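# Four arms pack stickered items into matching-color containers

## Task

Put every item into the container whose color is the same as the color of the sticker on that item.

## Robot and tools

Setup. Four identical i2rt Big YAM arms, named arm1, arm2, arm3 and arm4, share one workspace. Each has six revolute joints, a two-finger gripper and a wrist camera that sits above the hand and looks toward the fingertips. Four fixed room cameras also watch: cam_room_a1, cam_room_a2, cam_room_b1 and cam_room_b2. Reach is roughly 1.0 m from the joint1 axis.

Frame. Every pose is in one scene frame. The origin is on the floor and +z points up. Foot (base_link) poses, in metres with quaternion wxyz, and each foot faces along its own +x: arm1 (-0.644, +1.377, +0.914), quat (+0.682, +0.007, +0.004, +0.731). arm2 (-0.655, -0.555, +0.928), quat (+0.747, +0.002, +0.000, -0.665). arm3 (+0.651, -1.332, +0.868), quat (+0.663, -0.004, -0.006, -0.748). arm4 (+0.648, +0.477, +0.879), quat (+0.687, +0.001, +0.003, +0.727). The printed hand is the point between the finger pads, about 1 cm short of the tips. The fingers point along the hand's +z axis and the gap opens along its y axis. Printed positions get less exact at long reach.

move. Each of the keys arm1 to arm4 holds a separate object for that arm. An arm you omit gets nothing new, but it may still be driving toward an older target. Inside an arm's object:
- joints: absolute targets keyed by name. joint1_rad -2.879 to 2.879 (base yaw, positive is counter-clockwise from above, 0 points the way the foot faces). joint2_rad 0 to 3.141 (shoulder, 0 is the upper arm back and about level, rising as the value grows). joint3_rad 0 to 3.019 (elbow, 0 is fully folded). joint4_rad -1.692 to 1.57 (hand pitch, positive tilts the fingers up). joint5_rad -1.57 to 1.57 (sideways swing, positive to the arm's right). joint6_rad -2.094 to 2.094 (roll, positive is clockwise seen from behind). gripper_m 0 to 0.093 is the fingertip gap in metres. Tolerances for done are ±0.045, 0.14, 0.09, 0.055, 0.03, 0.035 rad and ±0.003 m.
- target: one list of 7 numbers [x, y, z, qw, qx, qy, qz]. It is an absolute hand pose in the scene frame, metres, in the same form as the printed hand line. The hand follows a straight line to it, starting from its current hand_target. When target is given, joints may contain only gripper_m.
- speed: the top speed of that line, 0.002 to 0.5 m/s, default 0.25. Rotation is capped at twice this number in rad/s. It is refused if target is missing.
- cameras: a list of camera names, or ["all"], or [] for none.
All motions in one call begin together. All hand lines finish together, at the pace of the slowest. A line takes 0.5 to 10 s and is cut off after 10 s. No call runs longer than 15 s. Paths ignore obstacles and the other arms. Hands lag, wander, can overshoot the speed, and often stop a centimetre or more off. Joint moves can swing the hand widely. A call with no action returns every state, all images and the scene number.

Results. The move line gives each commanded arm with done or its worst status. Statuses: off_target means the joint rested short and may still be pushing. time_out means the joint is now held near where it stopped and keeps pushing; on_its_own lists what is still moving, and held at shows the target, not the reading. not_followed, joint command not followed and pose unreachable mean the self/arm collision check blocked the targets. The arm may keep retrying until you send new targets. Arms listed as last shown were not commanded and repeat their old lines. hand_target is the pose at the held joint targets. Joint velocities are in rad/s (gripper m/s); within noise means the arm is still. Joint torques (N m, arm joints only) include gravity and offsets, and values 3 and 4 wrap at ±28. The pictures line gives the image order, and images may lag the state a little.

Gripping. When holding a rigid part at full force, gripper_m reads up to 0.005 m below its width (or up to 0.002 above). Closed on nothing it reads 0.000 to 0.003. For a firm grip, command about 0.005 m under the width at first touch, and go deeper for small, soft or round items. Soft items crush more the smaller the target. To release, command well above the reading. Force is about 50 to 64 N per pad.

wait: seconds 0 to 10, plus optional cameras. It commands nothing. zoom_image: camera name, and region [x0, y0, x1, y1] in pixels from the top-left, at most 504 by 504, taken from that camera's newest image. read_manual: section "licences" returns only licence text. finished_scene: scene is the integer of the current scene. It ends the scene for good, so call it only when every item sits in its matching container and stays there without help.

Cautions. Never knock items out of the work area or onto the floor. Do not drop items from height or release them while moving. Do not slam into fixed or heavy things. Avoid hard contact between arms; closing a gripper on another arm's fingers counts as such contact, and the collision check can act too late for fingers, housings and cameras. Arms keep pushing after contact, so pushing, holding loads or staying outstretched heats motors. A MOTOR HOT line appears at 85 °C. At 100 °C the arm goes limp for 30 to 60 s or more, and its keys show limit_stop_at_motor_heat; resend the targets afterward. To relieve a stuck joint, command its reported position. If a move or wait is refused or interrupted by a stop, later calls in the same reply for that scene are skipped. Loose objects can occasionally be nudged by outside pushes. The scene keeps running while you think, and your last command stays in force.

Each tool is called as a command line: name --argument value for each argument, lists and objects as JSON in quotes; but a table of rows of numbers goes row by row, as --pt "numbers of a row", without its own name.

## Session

move

zoom_image --camera "cam_room_b1" --region '[100, 280, 400, 460]'

zoom_image --camera "cam_room_b2" --region '[200, 270, 460, 460]'

Scene clock: 0.00 s.
Joint torques (N m): no reading
Motor temperatures (°C): arm1=[20 23 26 23 21 21 21] | arm2=[23 24 25 22 22 20 23] | arm3=[24 23 23 23 24 23 23] | arm4=[22 21 23 22 24 21 24]
Heat: arm1: hottest joint3_rad 26 °C; arm2: hottest joint3_rad 25 °C; arm3: hottest joint1_rad 24 °C; arm4: hottest joint5_rad 24 °C.
Joint velocities: within noise
arm1.joint_positions: joint1_rad=+0.263 joint2_rad=+0.541 joint3_rad=+1.448 joint4_rad=-1.274 joint5_rad=+0.156 joint6_rad=+0.460 gripper_m=+0.09396
arm1.joint_status: not commanded
arm1.hand: x=-0.6726 y=+1.5709 z=+1.5115 quat_wxyz=(-0.269, +0.505, -0.648, -0.503) (m; scene frame)
arm1.hand_target: x=-0.6710 y=+1.5670 z=+1.5236 quat_wxyz=(-0.273, +0.499, -0.642, -0.514) (m; scene frame)
arm1.hand_status: not commanded
arm2.joint_positions: joint1_rad=+0.198 joint2_rad=+0.259 joint3_rad=+1.632 joint4_rad=-1.245 joint5_rad=-0.167 joint6_rad=+0.724 gripper_m=+0.09396
arm2.joint_status: not commanded
arm2.hand: x=-0.6318 y=-0.5412 z=+1.6271 quat_wxyz=(-0.736, -0.518, -0.413, +0.142) (m; scene frame)
arm2.hand_target: x=-0.6338 y=-0.5350 z=+1.6303 quat_wxyz=(-0.741, -0.512, -0.410, +0.144) (m; scene frame)
arm2.hand_status: not commanded
arm3.joint_positions: joint1_rad=-0.202 joint2_rad=+0.522 joint3_rad=+1.369 joint4_rad=-1.376 joint5_rad=-0.141 joint6_rad=+0.009 gripper_m=+0.09396
arm3.joint_status: not commanded
arm3.hand: x=+0.6119 y=-1.5148 z=+1.4102 quat_wxyz=(-0.346, -0.682, -0.528, +0.369) (m; scene frame)
arm3.hand_target: x=+0.6127 y=-1.5121 z=+1.4202 quat_wxyz=(-0.352, -0.676, -0.525, +0.378) (m; scene frame)
arm3.hand_status: not commanded
arm4.joint_positions: joint1_rad=+0.128 joint2_rad=+0.492 joint3_rad=+1.422 joint4_rad=-1.388 joint5_rad=-0.180 joint6_rad=-0.624 gripper_m=+0.09396
arm4.joint_status: not commanded
arm4.hand: x=+0.5895 y=+0.6391 z=+1.4459 quat_wxyz=(-0.401, +0.802, -0.272, -0.348) (m; scene frame)
arm4.hand_target: x=+0.5903 y=+0.6352 z=+1.4556 quat_wxyz=(-0.410, +0.797, -0.269, -0.353) (m; scene frame)
arm4.hand_status: not commanded
pictures: arm1_cam_wrist, arm2_cam_wrist, arm3_cam_wrist, arm4_cam_wrist, cam_room_a1, cam_room_a2, cam_room_b1, cam_room_b2
Images, in order (width x height): arm1_cam_wrist 672x504, arm2_cam_wrist 672x504, arm3_cam_wrist 672x504, arm4_cam_wrist 672x504, cam_room_a1 672x504, cam_room_a2 672x504, cam_room_b1 672x504, cam_room_b2 672x504.

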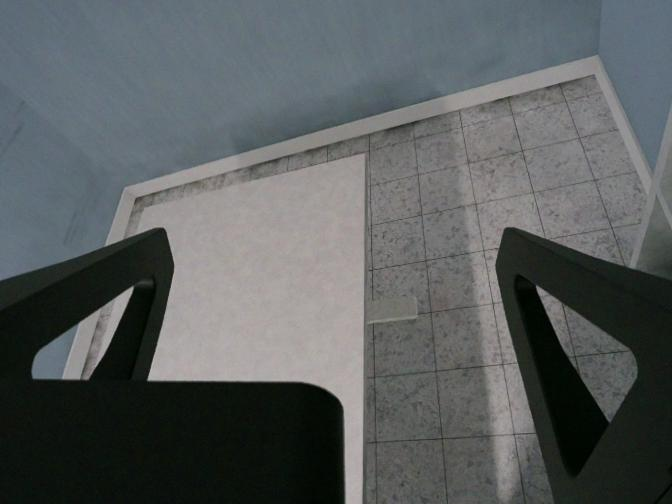

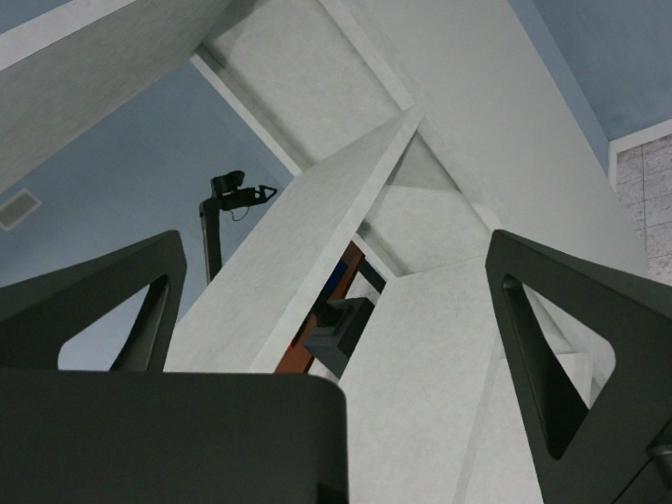

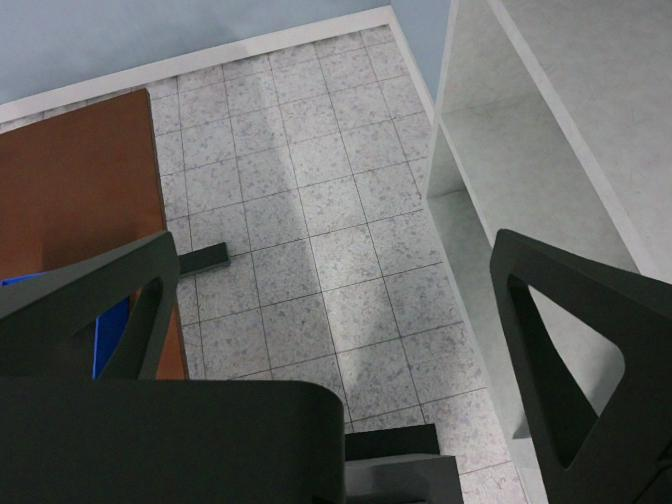

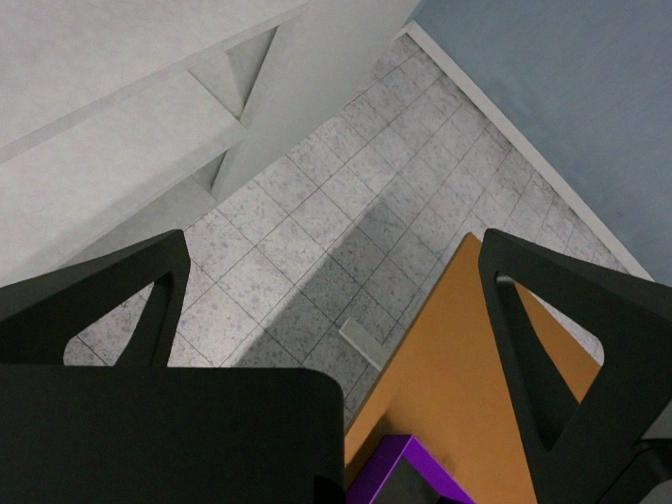

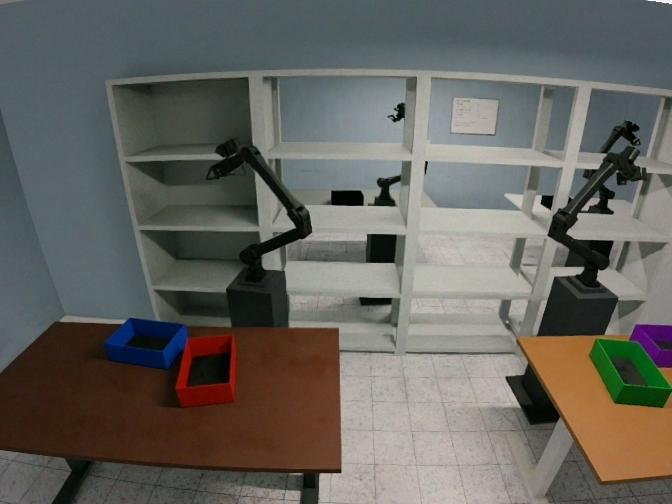

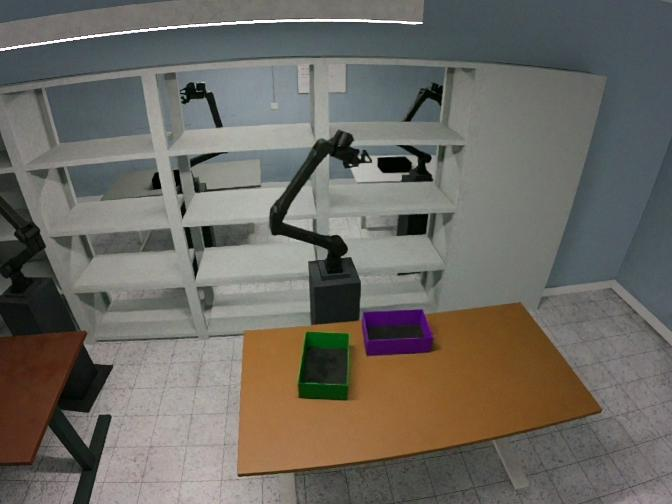

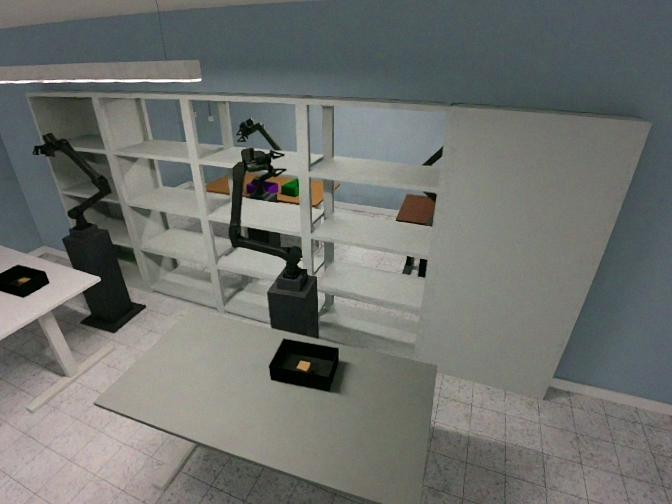

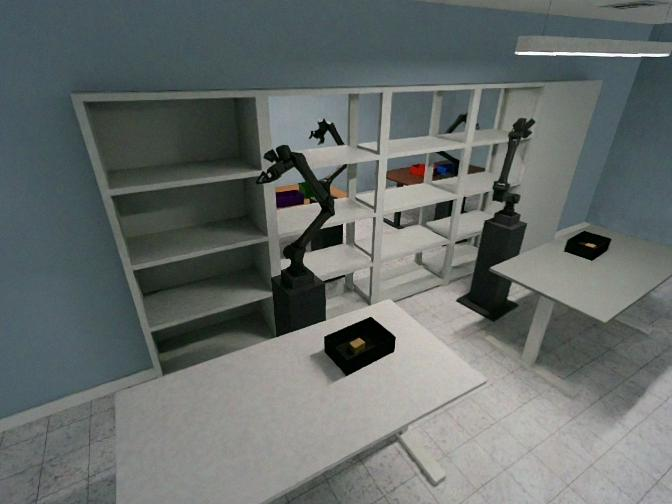

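Scaled by 1.680.

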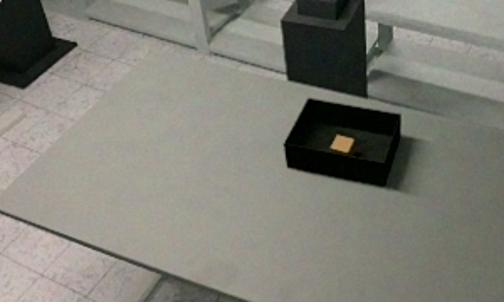

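Scaled by 1.938.

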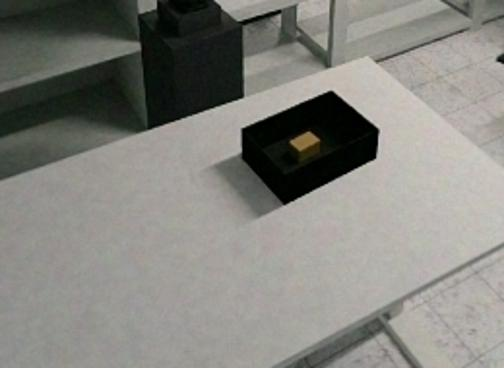

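move --arm1 '{"joints":{"joint1_rad":1.65,"joint2_rad":0.55,"joint3_rad":1.2,"joint4_rad":-1.4,"joint5_rad":0,"joint6_rad":0}}' --arm2 '{"joints":{"joint1_rad":-1.15,"joint2_rad":0.55,"joint3_rad":1.2,"joint4_rad":-1.4,"joint5_rad":0,"joint6_rad":0}}' --arm3 '{"joints":{"joint1_rad":1.65,"joint2_rad":0.55,"joint3_rad":1.2,"joint4_rad":-1.4,"joint5_rad":0,"joint6_rad":0}}' --arm4 '{"joints":{"joint1_rad":-1.6,"joint2_rad":0.55,"joint3_rad":1.2,"joint4_rad":-1.4,"joint5_rad":0,"joint6_rad":0}}'

move --arm1 '{"target":[-1.08,1.28,1.1,0,0.924,0,-0.383],"speed":0.4}' --arm2 '{"target":[-1.08,-0.86,1.1,0,0.924,0,-0.383],"speed":0.4}' --arm3 '{"target":[1.0,-1.33,1.1,0.383,0,0.924,0],"speed":0.4}' --arm4 '{"target":[1.0,0.5,1.1,0.383,0,0.924,0],"speed":0.4}' --cameras '["arm1_cam_wrist","arm2_cam_wrist","arm3_cam_wrist","arm4_cam_wrist"]'

Scene clock: 13.60 s.
Joint torques (N m): arm1=[-1.73 3.78 11.06 1.31 0.05 -0.03] | arm2=[0.38 0.97 11.69 1.77 -0.06 -0.08] | arm3=[2.02 0.85 8.83 1.31 0.06 -0.12] | arm4=[0.73 0.85 9.13 0.9 0.09 0.15]
Motor temperatures (°C): arm1=[20 23 27 23 21 21 21] | arm2=[23 24 26 22 22 20 23] | arm3=[24 23 25 23 24 23 23] | arm4=[22 21 24 22 24 21 24]
Heat: arm1: hottest joint3_rad 27 °C; arm2: hottest joint3_rad 26 °C; arm3: hottest joint3_rad 25 °C; arm4: hottest joint3_rad 24 °C.
move: arm1 done; arm2 done; arm3 done; arm4 done
Joint velocities: within noise
arm1.joint_positions: joint1_rad=+1.643 joint2_rad=+0.556 joint3_rad=+1.185 joint4_rad=-1.394 joint5_rad=-0.001 joint6_rad=+0.007 gripper_m=+0.09398
arm1.joint_status: all done
arm1.hand: x=-0.8586 y=+1.3451 z=+1.3584 quat_wxyz=(+0.028, +0.915, +0.062, -0.398) (m; scene frame)
arm1.hand_target: x=-0.8544 y=+1.3441 z=+1.3657 quat_wxyz=(+0.028, +0.911, +0.068, -0.405) (m; scene frame)
arm1.hand_status: not commanded
arm2.joint_positions: joint1_rad=-1.145 joint2_rad=+0.546 joint3_rad=+1.181 joint4_rad=-1.389 joint5_rad=+0.001 joint6_rad=+0.014 gripper_m=+0.09399
arm2.joint_status: all done
arm2.hand: x=-0.8461 y=-0.6707 z=+1.3694 quat_wxyz=(-0.108, -0.886, -0.240, +0.381) (m; scene frame)
arm2.hand_target: x=-0.8451 y=-0.6690 z=+1.3760 quat_wxyz=(-0.105, -0.885, -0.244, +0.384) (m; scene frame)
arm2.hand_status: not commanded
arm3.joint_positions: joint1_rad=+1.639 joint2_rad=+0.559 joint3_rad=+1.196 joint4_rad=-1.396 joint5_rad=+0.000 joint6_rad=+0.007 gripper_m=+0.09398
arm3.joint_status: all done
arm3.hand: x=+0.8741 y=-1.3377 z=+1.3133 quat_wxyz=(-0.395, -0.024, -0.918, +0.015) (m; scene frame)
arm3.hand_target: x=+0.8703 y=-1.3351 z=+1.3162 quat_wxyz=(-0.399, -0.016, -0.917, +0.015) (m; scene frame)
arm3.hand_status: not commanded
arm4.joint_positions: joint1_rad=-1.597 joint2_rad=+0.560 joint3_rad=+1.183 joint4_rad=-1.391 joint5_rad=+0.000 joint6_rad=-0.013 gripper_m=+0.09398
arm4.joint_status: all done
arm4.hand: x=+0.8757 y=+0.4854 z=+1.3180 quat_wxyz=(-0.389, +0.021, -0.921, -0.002) (m; scene frame)
arm4.hand_target: x=+0.8700 y=+0.4844 z=+1.3266 quat_wxyz=(-0.397, +0.013, -0.918, -0.004) (m; scene frame)
arm4.hand_status: not commanded
pictures: none

Scene clock: 15.53 s.
Joint torques (N m): arm1=[-0.5 -6.01 11.62 2.14 0.2 0.13] | arm2=[1.44 -13.92 14.67 2.39 0.6 0.21] | arm3=[2.43 -3.55 9.91 2.11 -0.07 -0.1] | arm4=[1.49 -3.37 9.81 1.77 0.23 0.16]
Motor temperatures (°C): arm1=[20 23 27 23 21 21 21] | arm2=[23 24 26 22 22 20 23] | arm3=[24 23 25 23 24 23 23] | arm4=[22 21 24 22 24 21 24]
Heat: arm1: hottest joint3_rad 27 °C; arm2: hottest joint3_rad 26 °C; arm3: hottest joint3_rad 25 °C; arm4: hottest joint3_rad 24 °C.
move: arm1 off_target; arm2 off_target; arm3 done; arm4 done
Joint velocities: within noise
arm1.joint_positions: joint1_rad=+1.787 joint2_rad=+1.160 joint3_rad=+0.751 joint4_rad=-0.451 joint5_rad=+0.200 joint6_rad=+0.209 gripper_m=+0.09398
arm1.joint_status: not commanded
arm1.hand: x=-1.0758 y=+1.2860 z=+1.0879 quat_wxyz=(-0.007, +0.931, +0.001, -0.366) (m; scene frame)
arm1.hand_target: x=-1.0798 y=+1.2802 z=+1.1000 quat_wxyz=(+0.000, +0.924, +0.000, -0.383) (m; scene frame)
arm1.hand_status: off_target (0.014 m and 2.3 deg from the pose sent, 0.346 m and 8.0 deg at the start)
arm2.joint_positions: joint1_rad=-0.904 joint2_rad=+1.436 joint3_rad=+0.951 joint4_rad=-0.545 joint5_rad=+0.522 joint6_rad=+0.606 gripper_m=+0.09399
arm2.joint_status: not commanded
arm2.hand: x=-1.0653 y=-0.8410 z=+1.0705 quat_wxyz=(+0.027, -0.934, -0.014, +0.357) (m; scene frame)
arm2.hand_target: x=-1.0784 y=-0.8589 z=+1.1006 quat_wxyz=(+0.000, -0.924, +0.000, +0.383) (m; scene frame)
arm2.hand_status: off_target (0.038 m and 4.8 deg from the pose sent, 0.404 m and 30.5 deg at the start)
arm3.joint_positions: joint1_rad=+1.664 joint2_rad=+0.761 joint3_rad=+0.673 joint4_rad=-0.718 joint5_rad=-0.016 joint6_rad=+0.007 gripper_m=+0.09398
arm3.joint_status: not commanded
arm3.hand: x=+0.9973 y=-1.3357 z=+1.0964 quat_wxyz=(-0.374, -0.010, -0.927, +0.003) (m; scene frame)
arm3.hand_target: x=+0.9999 y=-1.3301 z=+1.1001 quat_wxyz=(-0.383, +0.000, -0.924, +0.000) (m; scene frame)
arm3.hand_status: done (0.007 m and 1.7 deg from the pose sent, 0.248 m and 3.7 deg at the start)
arm4.joint_positions: joint1_rad=-1.539 joint2_rad=+0.768 joint3_rad=+0.642 joint4_rad=-0.683 joint5_rad=+0.062 joint6_rad=+0.057 gripper_m=+0.09398
arm4.joint_status: not commanded
arm4.hand: x=+0.9951 y=+0.4975 z=+1.0925 quat_wxyz=(-0.370, +0.004, -0.929, +0.003) (m; scene frame)
arm4.hand_target: x=+0.9998 y=+0.5000 z=+1.1000 quat_wxyz=(-0.383, +0.000, -0.924, +0.000) (m; scene frame)
arm4.hand_status: done (0.009 m and 1.7 deg from the pose sent, 0.251 m and 2.5 deg at the start)
pictures: arm1_cam_wrist, arm2_cam_wrist, arm3_cam_wrist, arm4_cam_wrist
Images, in order (width x height): arm1_cam_wrist 672x504, arm2_cam_wrist 672x504, arm3_cam_wrist 672x504, arm4_cam_wrist 672x504.

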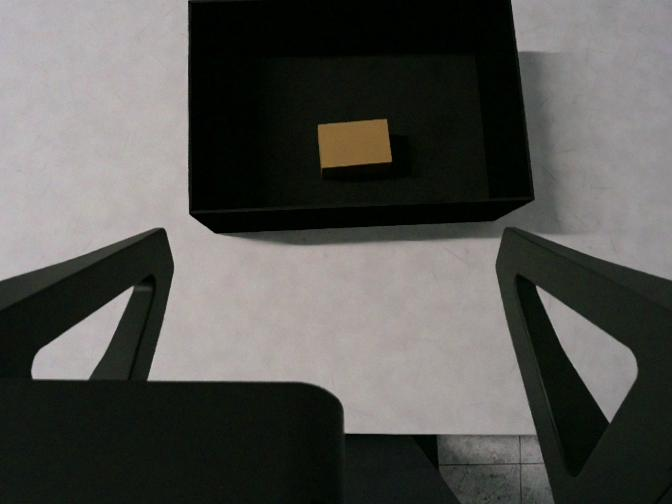

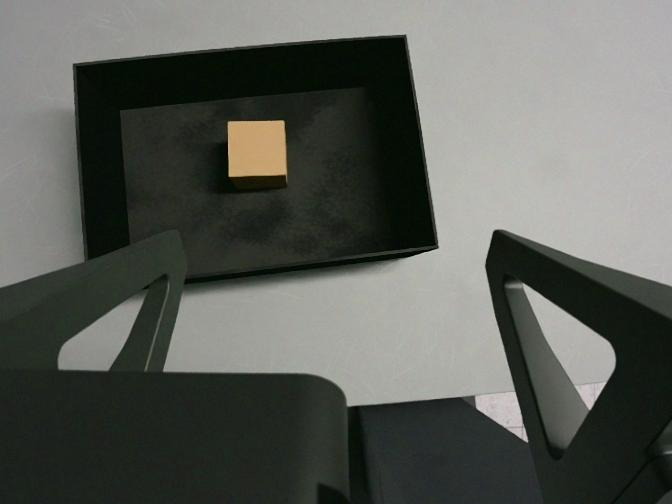

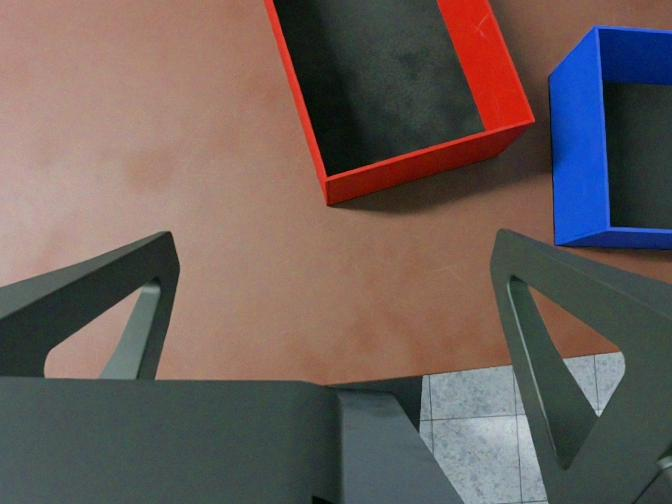

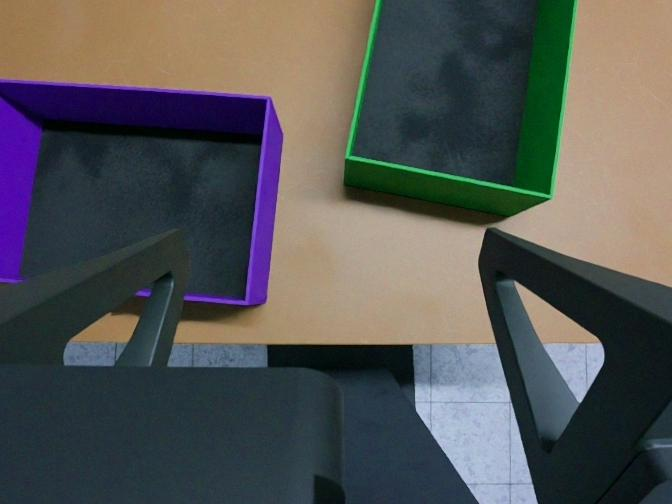

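move --arm1 '{"target":[-1.23,1.308,0.85,-0.0131,-0.953,-0.0416,0.3007],"speed":0.35}' --arm2 '{"target":[-1.2,-0.922,0.85,-0.0026,-0.954,-0.0083,0.301],"speed":0.35}' --cameras '["arm1_cam_wrist","arm2_cam_wrist"]'

Scene clock: 27.67 s.
Joint torques (N m): arm1=[-1.96 -13.45 9.66 1.65 -0.04 -0.06] | arm2=[0.32 -19.96 11.45 2.06 0.19 -0.08] | arm3=[2.2 -3.6 9.88 2.14 -0.08 -0.1] | arm4=[1.49 -3.49 9.87 1.68 0.25 0.15]
Motor temperatures (°C): arm1=[20 23 29 23 21 21 21] | arm2=[23 24 29 22 22 20 23] | arm3=[24 23 26 23 24 23 23] | arm4=[22 21 26 22 24 21 24]
Heat: arm1: hottest joint3_rad 29 °C; arm2: hottest joint3_rad 29 °C; arm3: hottest joint3_rad 26 °C; arm4: hottest joint3_rad 26 °C.
move: arm1 off_target; arm2 off_target
Joint velocities: within noise
arm1.joint_positions: joint1_rad=+1.633 joint2_rad=+1.987 joint3_rad=+0.970 joint4_rad=-0.011 joint5_rad=+0.020 joint6_rad=+0.041 gripper_m=+0.09398
arm1.joint_status: not commanded
arm1.hand: x=-1.2070 y=+1.3074 z=+0.8351 quat_wxyz=(+0.012, +0.960, +0.041, -0.276) (m; scene frame)
arm1.hand_target: x=-1.2291 y=+1.3081 z=+0.8508 quat_wxyz=(+0.013, +0.953, +0.042, -0.301) (m; scene frame)
arm1.hand_status: off_target (0.027 m and 3.0 deg from the pose sent, 0.284 m and 9.4 deg at the start)
arm2.joint_positions: joint1_rad=-0.994 joint2_rad=+2.120 joint3_rad=+1.258 joint4_rad=-0.244 joint5_rad=+0.367 joint6_rad=+0.591 gripper_m=+0.09399
arm2.joint_status: not commanded
arm2.hand: x=-1.1814 y=-0.9110 z=+0.8432 quat_wxyz=(+0.008, -0.958, -0.007, +0.287) (m; scene frame)
arm2.hand_target: x=-1.1993 y=-0.9214 z=+0.8508 quat_wxyz=(-0.002, -0.954, -0.008, +0.301) (m; scene frame)
arm2.hand_status: off_target (0.023 m and 2.0 deg from the pose sent, 0.271 m and 7.6 deg at the start)
arm3, arm4: as last shown
pictures: arm1_cam_wrist, arm2_cam_wrist
Images, in order (width x height): arm1_cam_wrist 672x504, arm2_cam_wrist 672x504.

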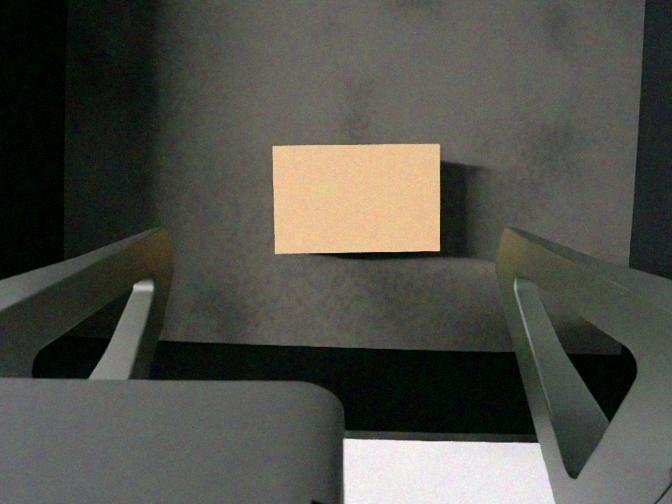

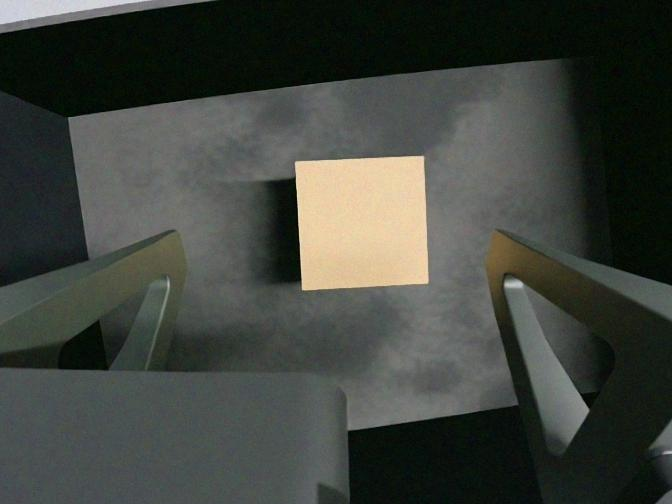

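move --arm1 '{"target":[-1.25,1.315,0.785,-0.0131,-0.953,-0.0416,0.3007],"speed":0.2}' --arm2 '{"target":[-1.216,-0.911,0.795,-0.0026,-0.954,-0.0083,0.301],"speed":0.2}'

move --arm1 '{"target":[-1.25,1.315,0.754,-0.0131,-0.953,-0.0416,0.3007],"speed":0.08}' --arm2 '{"target":[-1.216,-0.911,0.768,-0.0026,-0.954,-0.0083,0.301],"speed":0.08}' --cameras '["arm1_cam_wrist","arm2_cam_wrist"]'

Scene clock: 38.37 s.
Joint torques (N m): arm1=[-2.37 -14.56 8.94 2 -0.03 -0.06] | arm2=[0.5 -20.07 10.63 2.41 0.16 -0.07] | arm3=[2.2 -3.49 9.87 2.17 -0.08 -0.1] | arm4=[1.38 -3.66 9.92 1.72 0.26 0.15]
Motor temperatures (°C): arm1=[20 23 29 23 21 21 21] | arm2=[23 25 30 22 22 20 23] | arm3=[24 23 27 23 24 23 23] | arm4=[22 21 28 22 24 21 24]
Heat: arm1: hottest joint3_rad 29 °C; arm2: hottest joint3_rad 30 °C; arm3: hottest joint3_rad 27 °C; arm4: hottest joint3_rad 28 °C.
move: arm1 off_target; arm2 off_target
Joint velocities: within noise
arm1.joint_positions: joint1_rad=+1.617 joint2_rad=+2.166 joint3_rad=+1.040 joint4_rad=+0.097 joint5_rad=+0.010 joint6_rad=+0.026 gripper_m=+0.09398
arm1.joint_status: not commanded
arm1.hand: x=-1.2248 y=+1.3128 z=+0.7713 quat_wxyz=(+0.012, +0.961, +0.042, -0.274) (m; scene frame)
arm1.hand_target: x=-1.2491 y=+1.3153 z=+0.7860 quat_wxyz=(+0.013, +0.953, +0.041, -0.301) (m; scene frame)
arm1.hand_status: off_target (0.029 m and 3.1 deg from the pose sent, 0.066 m and 3.0 deg at the start)
arm2.joint_positions: joint1_rad=-1.029 joint2_rad=+2.234 joint3_rad=+1.290 joint4_rad=-0.150 joint5_rad=+0.352 joint6_rad=+0.562 gripper_m=+0.09399
arm2.joint_status: not commanded
arm2.hand: x=-1.1989 y=-0.8995 z=+0.7925 quat_wxyz=(+0.008, -0.958, -0.006, +0.287) (m; scene frame)
arm2.hand_target: x=-1.2153 y=-0.9104 z=+0.7957 quat_wxyz=(-0.002, -0.954, -0.008, +0.301) (m; scene frame)
arm2.hand_status: off_target (0.021 m and 2.1 deg from the pose sent, 0.059 m and 2.0 deg at the start)
arm3, arm4: as last shown
pictures: none

Scene clock: 39.37 s.
Joint torques (N m): arm1=[-2.84 -13.86 8.1 1.84 -0.07 -0.02] | arm2=[0.56 -19.6 10.3 2.39 0.14 -0.07] | arm3=[2.32 -3.55 9.88 2.13 -0.07 -0.1] | arm4=[1.2 -2.96 9.84 1.78 0.27 0.19]
Motor temperatures (°C): arm1=[20 23 29 23 21 21 21] | arm2=[23 25 30 22 22 20 23] | arm3=[24 23 27 23 24 23 23] | arm4=[22 21 28 22 24 21 24]
Heat: arm1: hottest joint3_rad 29 °C; arm2: hottest joint3_rad 30 °C; arm3: hottest joint3_rad 27 °C; arm4: hottest joint3_rad 28 °C.
move: arm1 off_target; arm2 off_target
Joint velocities: within noise
arm1.joint_positions: joint1_rad=+1.617 joint2_rad=+2.230 joint3_rad=+1.061 joint4_rad=+0.157 joint5_rad=+0.010 joint6_rad=+0.026 gripper_m=+0.09398
arm1.joint_status: not commanded
arm1.hand: x=-1.2310 y=+1.3122 z=+0.7492 quat_wxyz=(+0.013, +0.958, +0.042, -0.283) (m; scene frame)
arm1.hand_target: x=-1.2494 y=+1.3152 z=+0.7546 quat_wxyz=(+0.013, +0.953, +0.041, -0.301) (m; scene frame)
arm1.hand_status: off_target (0.020 m and 2.1 deg from the pose sent, 0.031 m and 3.2 deg at the start)
arm2.joint_positions: joint1_rad=-1.029 joint2_rad=+2.282 joint3_rad=+1.303 joint4_rad=-0.104 joint5_rad=+0.352 joint6_rad=+0.562 gripper_m=+0.09399
arm2.joint_status: not commanded
arm2.hand: x=-1.2015 y=-0.9015 z=+0.7721 quat_wxyz=(+0.005, -0.957, -0.005, +0.291) (m; scene frame)
arm2.hand_target: x=-1.2153 y=-0.9104 z=+0.7686 quat_wxyz=(-0.003, -0.954, -0.008, +0.301) (m; scene frame)
arm2.hand_status: off_target (0.018 m and 1.5 deg from the pose sent, 0.032 m and 2.1 deg at the start)
arm3, arm4: as last shown
pictures: arm1_cam_wrist, arm2_cam_wrist
Images, in order (width x height): arm1_cam_wrist 672x504, arm2_cam_wrist 672x504.

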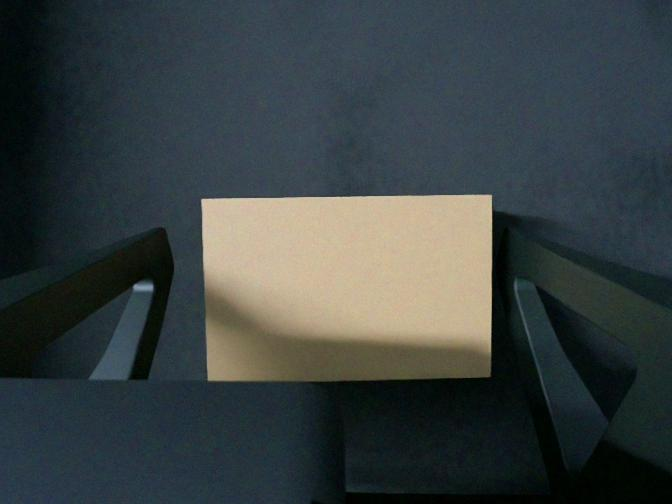

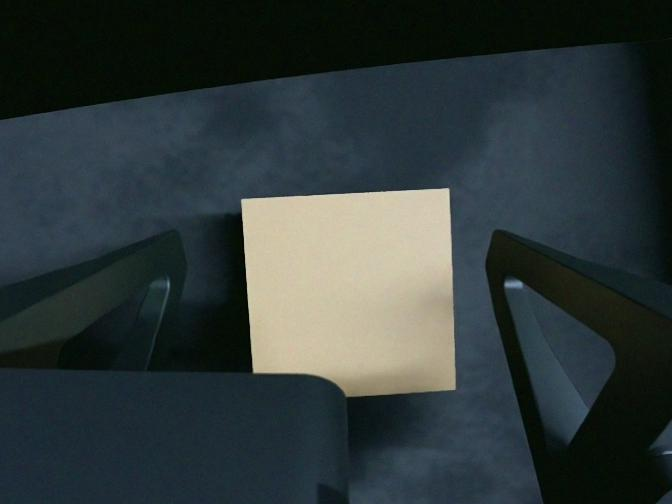

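move --arm1 '{"joints":{"gripper_m":0.058}}' --arm2 '{"joints":{"gripper_m":0.043}}' --cameras '["arm1_cam_wrist","arm2_cam_wrist"]'

move --arm1 '{"target":[-1.13,1.31,0.98,-0.0131,-0.953,-0.0416,0.3007],"speed":0.3}' --arm2 '{"target":[-1.1,-0.88,0.98,-0.0026,-0.954,-0.0083,0.301],"speed":0.3}'

move --arm1 '{"joints":{"joint2_rad":0.534,"joint3_rad":1.403,"joint4_rad":0.2,"joint5_rad":0,"joint6_rad":0}}' --arm2 '{"joints":{"joint2_rad":0.534,"joint3_rad":1.403,"joint4_rad":0.2,"joint5_rad":0,"joint6_rad":0}}' --arm3 '{"joints":{"joint2_rad":0.534,"joint3_rad":1.403,"joint4_rad":-1.5,"joint5_rad":0,"joint6_rad":0}}' --arm4 '{"joints":{"joint2_rad":0.534,"joint3_rad":1.403,"joint4_rad":-1.5,"joint5_rad":0,"joint6_rad":0}}' --cameras '["cam_room_b1","cam_room_b2"]'

zoom_image --camera "cam_room_b2" --region '[210, 100, 370, 250]'

zoom_image --camera "cam_room_b1" --region '[220, 100, 380, 250]'

Scene clock: 47.67 s.
Joint torques (N m): arm1=[-2.43 -13.92 8.13 1.8 -0.05 -0.09] | arm2=[0.56 -19.49 10.33 2.36 0.23 -0.07] | arm3=[2.2 -3.43 9.85 2.14 -0.08 -0.11] | arm4=[1.49 -3.25 9.77 1.8 0.25 0.18]
Motor temperatures (°C): arm1=[20 24 29 23 21 21 21] | arm2=[23 25 31 22 22 20 23] | arm3=[24 23 27 23 24 23 23] | arm4=[22 21 29 22 24 21 24]
Heat: arm1: hottest joint3_rad 29 °C; arm2: hottest joint3_rad 31 °C; arm3: hottest joint3_rad 27 °C; arm4: hottest joint3_rad 29 °C.
move: arm1 off_target; arm2 off_target
Joint velocities: within noise
arm1.joint_positions: joint1_rad=+1.617 joint2_rad=+2.230 joint3_rad=+1.061 joint4_rad=+0.158 joint5_rad=+0.010 joint6_rad=+0.026 gripper_m=+0.06893
arm1.joint_status: gripper_m off_target (ended at +0.06896, target +0.05800)
arm1.hand: x=-1.2311 y=+1.3122 z=+0.7492 quat_wxyz=(+0.013, +0.958, +0.042, -0.283) (m; scene frame)
arm1.hand_target: x=-1.2494 y=+1.3152 z=+0.7546 quat_wxyz=(+0.013, +0.953, +0.041, -0.301) (m; scene frame)
arm1.hand_status: not commanded
arm2.joint_positions: joint1_rad=-1.029 joint2_rad=+2.282 joint3_rad=+1.303 joint4_rad=-0.104 joint5_rad=+0.350 joint6_rad=+0.560 gripper_m=+0.05336
arm2.joint_status: gripper_m off_target (ended at +0.05339, target +0.04300)
arm2.hand: x=-1.2015 y=-0.9018 z=+0.7721 quat_wxyz=(+0.004, -0.957, -0.006, +0.291) (m; scene frame)
arm2.hand_target: x=-1.2153 y=-0.9104 z=+0.7686 quat_wxyz=(-0.002, -0.954, -0.008, +0.301) (m; scene frame)
arm2.hand_status: not commanded
arm3, arm4: as last shown
pictures: arm1_cam_wrist, arm2_cam_wrist
Images, in order (width x height): arm1_cam_wrist 672x504, arm2_cam_wrist 672x504.

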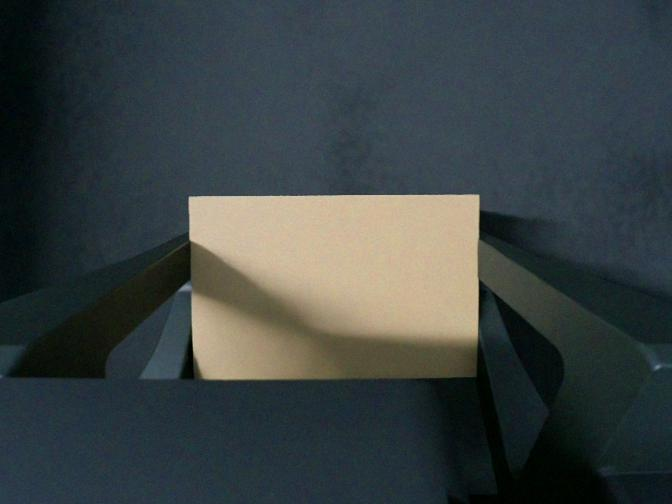

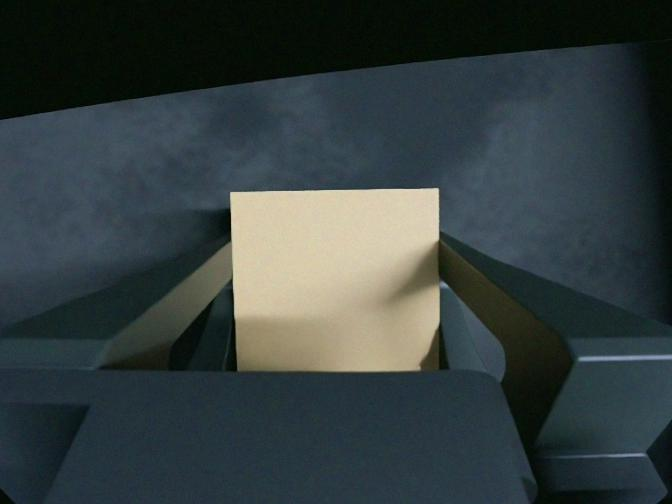

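Scene clock: 49.27 s.
Joint torques (N m): arm1=[-0.56 -8.23 9.5 1.1 0.11 0.14] | arm2=[1.2 -16.03 8.57 1.21 0.53 0.2] | arm3=[2.14 -3.6 9.88 2.13 -0.08 -0.11] | arm4=[1.55 -3.55 9.88 1.83 0.26 0.19]
Motor temperatures (°C): arm1=[20 24 29 23 21 21 21] | arm2=[23 25 30 22 22 20 23] | arm3=[24 23 28 23 24 23 23] | arm4=[22 21 29 22 24 21 24]
Heat: arm1: hottest joint3_rad 29 °C; arm2: hottest joint3_rad 30 °C; arm3: hottest joint3_rad 28 °C; arm4: hottest joint3_rad 29 °C.
move: arm1 done; arm2 done
Joint velocities: within noise
arm1.joint_positions: joint1_rad=+1.641 joint2_rad=+1.498 joint3_rad=+0.788 joint4_rad=-0.257 joint5_rad=+0.029 joint6_rad=+0.045 gripper_m=+0.06893
arm1.joint_status: not commanded
arm1.hand: x=-1.1312 y=+1.3142 z=+0.9817 quat_wxyz=(+0.012, +0.951, +0.041, -0.305) (m; scene frame)
arm1.hand_target: x=-1.1300 y=+1.3100 z=+0.9800 quat_wxyz=(+0.013, +0.953, +0.042, -0.301) (m; scene frame)
arm1.hand_status: done (0.005 m and 0.5 deg from the pose sent, 0.252 m and 2.1 deg at the start)
arm2.joint_positions: joint1_rad=-0.940 joint2_rad=+1.694 joint3_rad=+1.042 joint4_rad=-0.411 joint5_rad=+0.391 joint6_rad=+0.623 gripper_m=+0.05336
arm2.joint_status: not commanded
arm2.hand: x=-1.1064 y=-0.8833 z=+0.9873 quat_wxyz=(-0.009, -0.951, -0.011, +0.309) (m; scene frame)
arm2.hand_target: x=-1.1000 y=-0.8801 z=+0.9802 quat_wxyz=(-0.003, -0.954, -0.009, +0.301) (m; scene frame)
arm2.hand_status: done (0.010 m and 1.3 deg from the pose sent, 0.232 m and 1.5 deg at the start)
arm3, arm4: as last shown
pictures: none

Scene clock: 51.40 s.
Joint torques (N m): arm1=[-0.85 5.71 8.36 0.55 -0.04 -0.06] | arm2=[1.08 3.84 6.95 0.72 -0.18 -0.08] | arm3=[2.26 4.07 10.71 1.28 0.13 -0.12] | arm4=[1.26 3.96 9.55 0.88 -0.03 -0.09]
Motor temperatures (°C): arm1=[20 24 29 23 21 21 21] | arm2=[23 25 30 22 22 20 23] | arm3=[24 23 28 23 24 23 23] | arm4=[22 21 29 22 24 21 24]
Heat: arm1: hottest joint3_rad 29 °C; arm2: hottest joint3_rad 30 °C; arm3: hottest joint3_rad 28 °C; arm4: hottest joint3_rad 29 °C.
move: arm1 done; arm2 done; arm3 done; arm4 done
Joint velocities: within noise
arm1.joint_positions: joint1_rad=+1.641 joint2_rad=+0.542 joint3_rad=+1.388 joint4_rad=+0.201 joint5_rad=+0.002 joint6_rad=+0.008 gripper_m=+0.06893
arm1.joint_status: all done
arm1.hand: x=-0.7388 y=+1.3604 z=+1.8005 quat_wxyz=(+0.070, +0.251, +0.018, -0.965) (m; scene frame)
arm1.hand_target: x=-0.7253 y=+1.3611 z=+1.8063 quat_wxyz=(+0.072, +0.240, +0.020, -0.968) (m; scene frame)
arm1.hand_status: not commanded
arm2.joint_positions: joint1_rad=-0.939 joint2_rad=+0.534 joint3_rad=+1.408 joint4_rad=+0.208 joint5_rad=+0.004 joint6_rad=+0.015 gripper_m=+0.05332
arm2.joint_status: all done
arm2.hand: x=-0.7254 y=-0.6204 z=+1.8213 quat_wxyz=(-0.361, -0.228, -0.086, +0.900) (m; scene frame)
arm2.hand_target: x=-0.7277 y=-0.6240 z=+1.8186 quat_wxyz=(-0.356, -0.232, -0.092, +0.900) (m; scene frame)
arm2.hand_status: not commanded
arm3.joint_positions: joint1_rad=+1.664 joint2_rad=+0.527 joint3_rad=+1.363 joint4_rad=-1.492 joint5_rad=-0.002 joint6_rad=+0.007 gripper_m=+0.09398
arm3.joint_status: all done
arm3.hand: x=+0.8313 y=-1.3296 z=+1.3798 quat_wxyz=(-0.442, -0.012, -0.897, +0.010) (m; scene frame)
arm3.hand_target: x=+0.8277 y=-1.3271 z=+1.3947 quat_wxyz=(-0.453, -0.003, -0.891, +0.009) (m; scene frame)
arm3.hand_status: not commanded
arm4.joint_positions: joint1_rad=-1.539 joint2_rad=+0.528 joint3_rad=+1.366 joint4_rad=-1.488 joint5_rad=+0.003 joint6_rad=+0.013 gripper_m=+0.09398
arm4.joint_status: all done
arm4.hand: x=+0.8317 y=+0.4942 z=+1.3920 quat_wxyz=(-0.442, +0.034, -0.896, -0.020) (m; scene frame)
arm4.hand_target: x=+0.8269 y=+0.4957 z=+1.4054 quat_wxyz=(-0.450, +0.043, -0.892, -0.020) (m; scene frame)
arm4.hand_status: not commanded
pictures: cam_room_b1, cam_room_b2
Images, in order (width x height): cam_room_b1 672x504, cam_room_b2 672x504.

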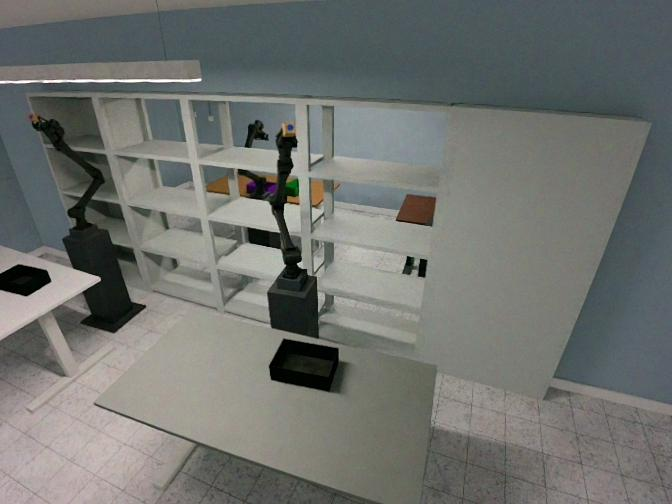

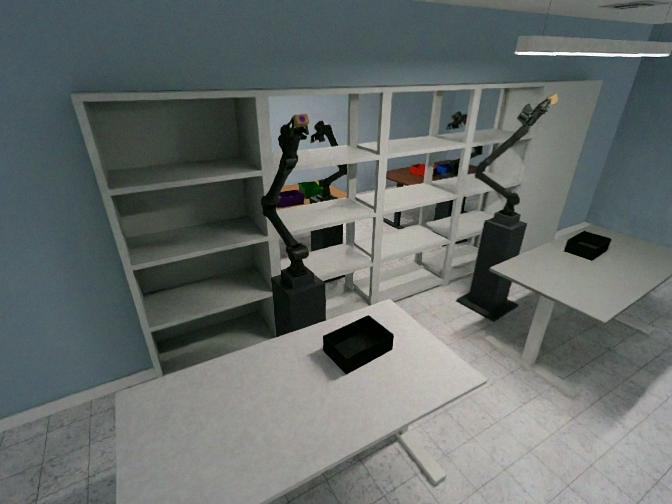

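Scaled by 3.150.

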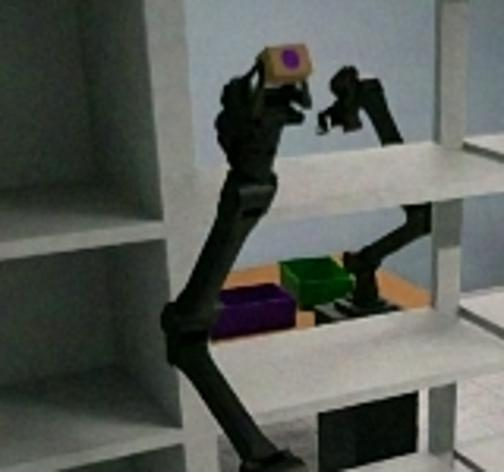

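Scaled by 3.150.

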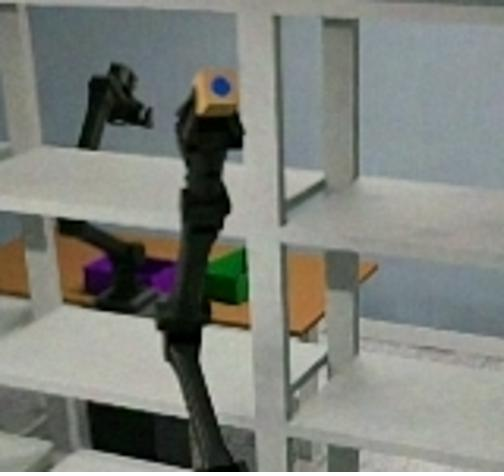

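move --arm1 '{"joints":{"joint4_rad":-1.5}}' --arm2 '{"joints":{"joint4_rad":-1.5}}' --arm3 '{"joints":{"joint1_rad":-1.97}}' --arm4 '{"joints":{"joint1_rad":0.9}}'

move --arm1 '{"joints":{"joint1_rad":-2.25}}' --arm2 '{"joints":{"joint1_rad":0.89}}'

move --arm1 '{"target":[-0.3,1.13,1.17,0.286,0.295,0.907,-0.093],"speed":0.35}' --arm2 '{"target":[-0.3,-0.78,1.17,0.289,0.263,0.917,-0.083],"speed":0.35}'

move --arm1 '{"target":[-0.05,0.95,1.1,0.286,0.295,0.907,-0.093],"speed":0.3}' --arm2 '{"target":[-0.045,-0.94,1.1,0.289,0.263,0.917,-0.083],"speed":0.3}'

move --arm1 '{"target":[-0.04,0.945,1.02,0.286,0.295,0.907,-0.093],"speed":0.1}' --arm2 '{"target":[-0.035,-0.945,1.02,0.289,0.263,0.917,-0.083],"speed":0.1}' --cameras '["arm1_cam_wrist","arm2_cam_wrist"]'

Scene clock: 66.70 s.
Joint torques (N m): arm1=[-0.5 4.6 9.66 1.37 -0.03 -0.05] | arm2=[0.97 2.32 8.28 1.91 -0.18 -0.08] | arm3=[0.38 3.78 10.81 1.24 0.01 -0.11] | arm4=[0.85 4.31 9.65 0.8 0.07 -0.08]
Motor temperatures (°C): arm1=[20 24 29 23 21 21 22] | arm2=[23 25 29 22 22 20 24] | arm3=[24 23 29 23 24 23 23] | arm4=[22 21 30 22 24 21 24]
Heat: arm1: hottest joint3_rad 29 °C; arm2: hottest joint3_rad 29 °C; arm3: hottest joint3_rad 29 °C; arm4: hottest joint3_rad 30 °C.
move: arm1 done; arm2 done; arm3 done; arm4 done
Joint velocities: within noise
arm1.joint_positions: joint1_rad=+1.641 joint2_rad=+0.540 joint3_rad=+1.388 joint4_rad=-1.493 joint5_rad=+0.002 joint6_rad=+0.008 gripper_m=+0.06893
arm1.joint_status: all done
arm1.hand: x=-0.8169 y=+1.3512 z=+1.4375 quat_wxyz=(+0.031, +0.889, +0.059, -0.452) (m; scene frame)
arm1.hand_target: x=-0.8108 y=+1.3501 z=+1.4438 quat_wxyz=(+0.032, +0.886, +0.067, -0.459) (m; scene frame)
arm1.hand_status: not commanded
arm2.joint_positions: joint1_rad=-0.939 joint2_rad=+0.534 joint3_rad=+1.407 joint4_rad=-1.488 joint5_rad=+0.004 joint6_rad=+0.015 gripper_m=+0.05332
arm2.joint_status: all done
arm2.hand: x=-0.7877 y=-0.6777 z=+1.4585 quat_wxyz=(-0.169, -0.830, -0.318, +0.426) (m; scene frame)
arm2.hand_target: x=-0.7859 y=-0.6779 z=+1.4546 quat_wxyz=(-0.165, -0.830, -0.328, +0.420) (m; scene frame)
arm2.hand_status: not commanded
arm3.joint_positions: joint1_rad=-1.959 joint2_rad=+0.527 joint3_rad=+1.363 joint4_rad=-1.492 joint5_rad=+0.001 joint6_rad=+0.006 gripper_m=+0.09402
arm3.joint_status: all done
arm3.hand: x=+0.4925 y=-1.2360 z=+1.3781 quat_wxyz=(+0.104, -0.869, +0.231, +0.426) (m; scene frame)
arm3.hand_target: x=+0.4966 y=-1.2358 z=+1.3930 quat_wxyz=(+0.111, -0.863, +0.232, +0.435) (m; scene frame)
arm3.hand_status: not commanded
arm4.joint_positions: joint1_rad=+0.896 joint2_rad=+0.528 joint3_rad=+1.366 joint4_rad=-1.488 joint5_rad=+0.001 joint6_rad=+0.012 gripper_m=+0.09402
arm4.joint_status: all done
arm4.hand: x=+0.5023 y=+0.5851 z=+1.3932 quat_wxyz=(-0.131, +0.851, -0.279, -0.425) (m; scene frame)
arm4.hand_target: x=+0.5058 y=+0.5817 z=+1.4067 quat_wxyz=(-0.135, +0.849, -0.271, -0.433) (m; scene frame)
arm4.hand_status: not commanded
pictures: none

Scene clock: 69.33 s.
Joint torques (N m): arm1=[-2.84 4.89 9.74 1.22 -0.02 -0.09] | arm2=[1.08 2.55 8.18 1.92 -0.08 -0.07] | arm3=[0.62 3.96 10.8 1.26 0 -0.11] | arm4=[1.08 4.01 9.61 0.73 0.05 -0.08]
Motor temperatures (°C): arm1=[20 24 29 23 21 21 22] | arm2=[23 25 29 22 22 20 24] | arm3=[24 23 29 23 24 23 23] | arm4=[22 21 30 22 24 21 24]
Heat: arm1: hottest joint3_rad 29 °C; arm2: hottest joint3_rad 29 °C; arm3: hottest joint3_rad 29 °C; arm4: hottest joint3_rad 30 °C.
move: arm1 done; arm2 done
Joint velocities: within noise
arm1.joint_positions: joint1_rad=-2.242 joint2_rad=+0.540 joint3_rad=+1.388 joint4_rad=-1.493 joint5_rad=+0.002 joint6_rad=+0.006 gripper_m=+0.06905
arm1.joint_status: all done
arm1.hand: x=-0.4853 y=+1.2716 z=+1.4321 quat_wxyz=(-0.420, -0.268, -0.857, +0.133) (m; scene frame)
arm1.hand_target: x=-0.4905 y=+1.2739 z=+1.4386 quat_wxyz=(-0.425, -0.267, -0.854, +0.137) (m; scene frame)
arm1.hand_status: not commanded
arm2.joint_positions: joint1_rad=+0.884 joint2_rad=+0.534 joint3_rad=+1.407 joint4_rad=-1.488 joint5_rad=+0.002 joint6_rad=+0.014 gripper_m=+0.05324
arm2.joint_status: all done
arm2.hand: x=-0.5060 y=-0.6539 z=+1.4592 quat_wxyz=(-0.442, -0.257, -0.850, +0.125) (m; scene frame)
arm2.hand_target: x=-0.5064 y=-0.6522 z=+1.4552 quat_wxyz=(-0.435, -0.249, -0.856, +0.124) (m; scene frame)
arm2.hand_status: not commanded
arm3, arm4: as last shown
pictures: none

Scene clock: 71.10 s.
Joint torques (N m): arm1=[-2.84 -6.36 12.62 1.98 0.05 0.05] | arm2=[1.38 -9.41 11.29 2.74 0.03 -0.07] | arm3=[0.44 3.84 10.77 1.22 0 -0.1] | arm4=[1.14 4.07 9.43 0.87 0.04 -0.07]
Motor temperatures (°C): arm1=[20 24 29 23 21 21 22] | arm2=[23 25 29 22 22 20 24] | arm3=[24 23 29 23 24 23 23] | arm4=[22 21 30 22 24 21 24]
Heat: arm1: hottest joint3_rad 29 °C; arm2: hottest joint3_rad 29 °C; arm3: hottest joint3_rad 29 °C; arm4: hottest joint3_rad 30 °C.
move: arm1 off_target; arm2 done
Joint velocities: within noise
arm1.joint_positions: joint1_rad=-2.257 joint2_rad=+1.070 joint3_rad=+0.963 joint4_rad=-0.886 joint5_rad=-0.006 joint6_rad=+0.005 gripper_m=+0.06905
arm1.joint_status: not commanded
arm1.hand: x=-0.3014 y=+1.1369 z=+1.1547 quat_wxyz=(-0.265, -0.293, -0.915, +0.084) (m; scene frame)
arm1.hand_target: x=-0.3002 y=+1.1302 z=+1.1701 quat_wxyz=(-0.286, -0.295, -0.907, +0.093) (m; scene frame)
arm1.hand_status: off_target (0.017 m and 2.8 deg from the pose sent, 0.351 m and 17.2 deg at the start)
arm2.joint_positions: joint1_rad=+0.885 joint2_rad=+1.079 joint3_rad=+0.941 joint4_rad=-0.850 joint5_rad=+0.002 joint6_rad=+0.012 gripper_m=+0.05324
arm2.joint_status: not commanded
arm2.hand: x=-0.3039 y=-0.7817 z=+1.1651 quat_wxyz=(-0.277, -0.275, -0.918, +0.078) (m; scene frame)
arm2.hand_target: x=-0.3001 y=-0.7799 z=+1.1699 quat_wxyz=(-0.289, -0.263, -0.917, +0.083) (m; scene frame)
arm2.hand_status: done (0.007 m and 2.0 deg from the pose sent, 0.377 m and 19.7 deg at the start)
arm3, arm4: as last shown
pictures: none

Scene clock: 72.90 s.
Joint torques (N m): arm1=[-2.78 -17.08 17.11 0.85 0.09 0.03] | arm2=[1.26 -20.25 16.7 1.36 0.03 -0.08] | arm3=[0.44 3.96 10.84 1.29 0.01 -0.11] | arm4=[0.85 3.84 9.46 0.85 0.09 -0.07]
Motor temperatures (°C): arm1=[20 24 30 23 21 21 22] | arm2=[23 25 29 22 22 20 24] | arm3=[24 23 29 23 24 23 23] | arm4=[22 21 30 22 24 21 24]
Heat: arm1: hottest joint3_rad 30 °C; arm2: hottest joint3_rad 29 °C; arm3: hottest joint3_rad 29 °C; arm4: hottest joint3_rad 30 °C.
move: arm1 off_target; arm2 off_target
Joint velocities: within noise
arm1.joint_positions: joint1_rad=-2.257 joint2_rad=+1.897 joint3_rad=+1.638 joint4_rad=-0.750 joint5_rad=-0.005 joint6_rad=+0.005 gripper_m=+0.06905
arm1.joint_status: not commanded
arm1.hand: x=-0.0633 y=+0.9668 z=+1.0638 quat_wxyz=(-0.258, -0.293, -0.917, +0.082) (m; scene frame)
arm1.hand_target: x=-0.0521 y=+0.9514 z=+1.1004 quat_wxyz=(-0.286, -0.295, -0.907, +0.093) (m; scene frame)
arm1.hand_status: off_target (0.042 m and 3.7 deg from the pose sent, 0.318 m and 2.8 deg at the start)
arm2.joint_positions: joint1_rad=+0.885 joint2_rad=+1.881 joint3_rad=+1.582 joint4_rad=-0.701 joint5_rad=+0.002 joint6_rad=+0.011 gripper_m=+0.05324
arm2.joint_status: not commanded
arm2.hand: x=-0.0648 y=-0.9338 z=+1.0774 quat_wxyz=(-0.271, -0.275, -0.919, +0.076) (m; scene frame)
arm2.hand_target: x=-0.0465 y=-0.9390 z=+1.1001 quat_wxyz=(-0.289, -0.263, -0.917, +0.083) (m; scene frame)
arm2.hand_status: off_target (0.031 m and 2.6 deg from the pose sent, 0.310 m and 2.0 deg at the start)
arm3, arm4: as last shown
pictures: none

Scene clock: 74.27 s.
Joint torques (N m): arm1=[-2.14 -17.32 11.47 2.1 0.1 0.08] | arm2=[1.55 -18.96 10.96 2.78 0.01 -0.05] | arm3=[0.32 3.9 10.81 1.24 0 -0.1] | arm4=[1.14 4.13 9.54 0.76 0.08 -0.04]
Motor temperatures (°C): arm1=[20 24 30 23 21 21 22] | arm2=[23 25 30 22 22 20 24] | arm3=[24 23 29 23 24 23 23] | arm4=[22 21 30 22 24 21 24]
Heat: arm1: hottest joint3_rad 30 °C; arm2: hottest joint3_rad 30 °C; arm3: hottest joint3_rad 29 °C; arm4: hottest joint3_rad 30 °C.
move: arm1 done; arm2 off_target
Joint velocities: within noise
arm1.joint_positions: joint1_rad=-2.257 joint2_rad=+1.979 joint3_rad=+1.630 joint4_rad=-0.612 joint5_rad=-0.004 joint6_rad=+0.005 gripper_m=+0.06905
arm1.joint_status: not commanded
arm1.hand: x=-0.0421 y=+0.9511 z=+1.0208 quat_wxyz=(-0.280, -0.291, -0.910, +0.090) (m; scene frame)
arm1.hand_target: x=-0.0401 y=+0.9450 z=+1.0201 quat_wxyz=(-0.286, -0.295, -0.907, +0.093) (m; scene frame)
arm1.hand_status: done (0.006 m and 1.0 deg from the pose sent, 0.054 m and 3.7 deg at the start)
arm2.joint_positions: joint1_rad=+0.886 joint2_rad=+1.955 joint3_rad=+1.582 joint4_rad=-0.569 joint5_rad=+0.002 joint6_rad=+0.009 gripper_m=+0.05324
arm2.joint_status: not commanded
arm2.hand: x=-0.0417 y=-0.9481 z=+1.0440 quat_wxyz=(-0.297, -0.271, -0.912, +0.084) (m; scene frame)
arm2.hand_target: x=-0.0360 y=-0.9444 z=+1.0203 quat_wxyz=(-0.289, -0.263, -0.917, +0.083) (m; scene frame)
arm2.hand_status: off_target (0.025 m and 1.5 deg from the pose sent, 0.066 m and 2.6 deg at the start)
arm3, arm4: as last shown
pictures: arm1_cam_wrist, arm2_cam_wrist
Images, in order (width x height): arm1_cam_wrist 672x504, arm2_cam_wrist 672x504.

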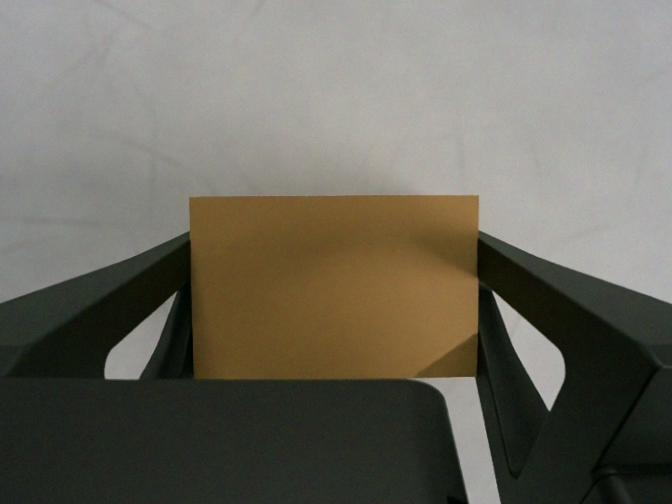

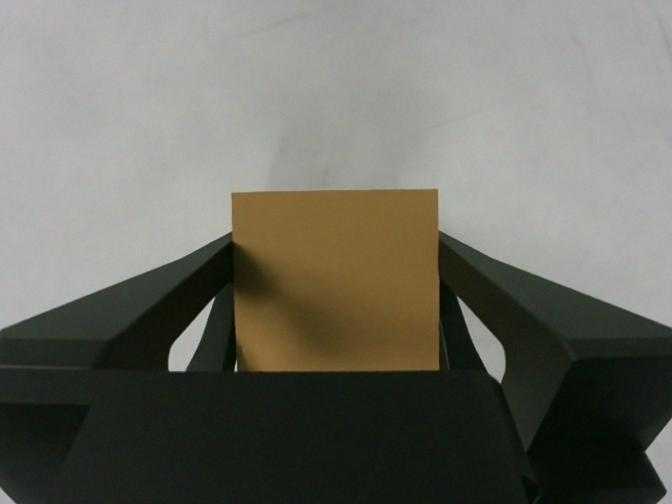

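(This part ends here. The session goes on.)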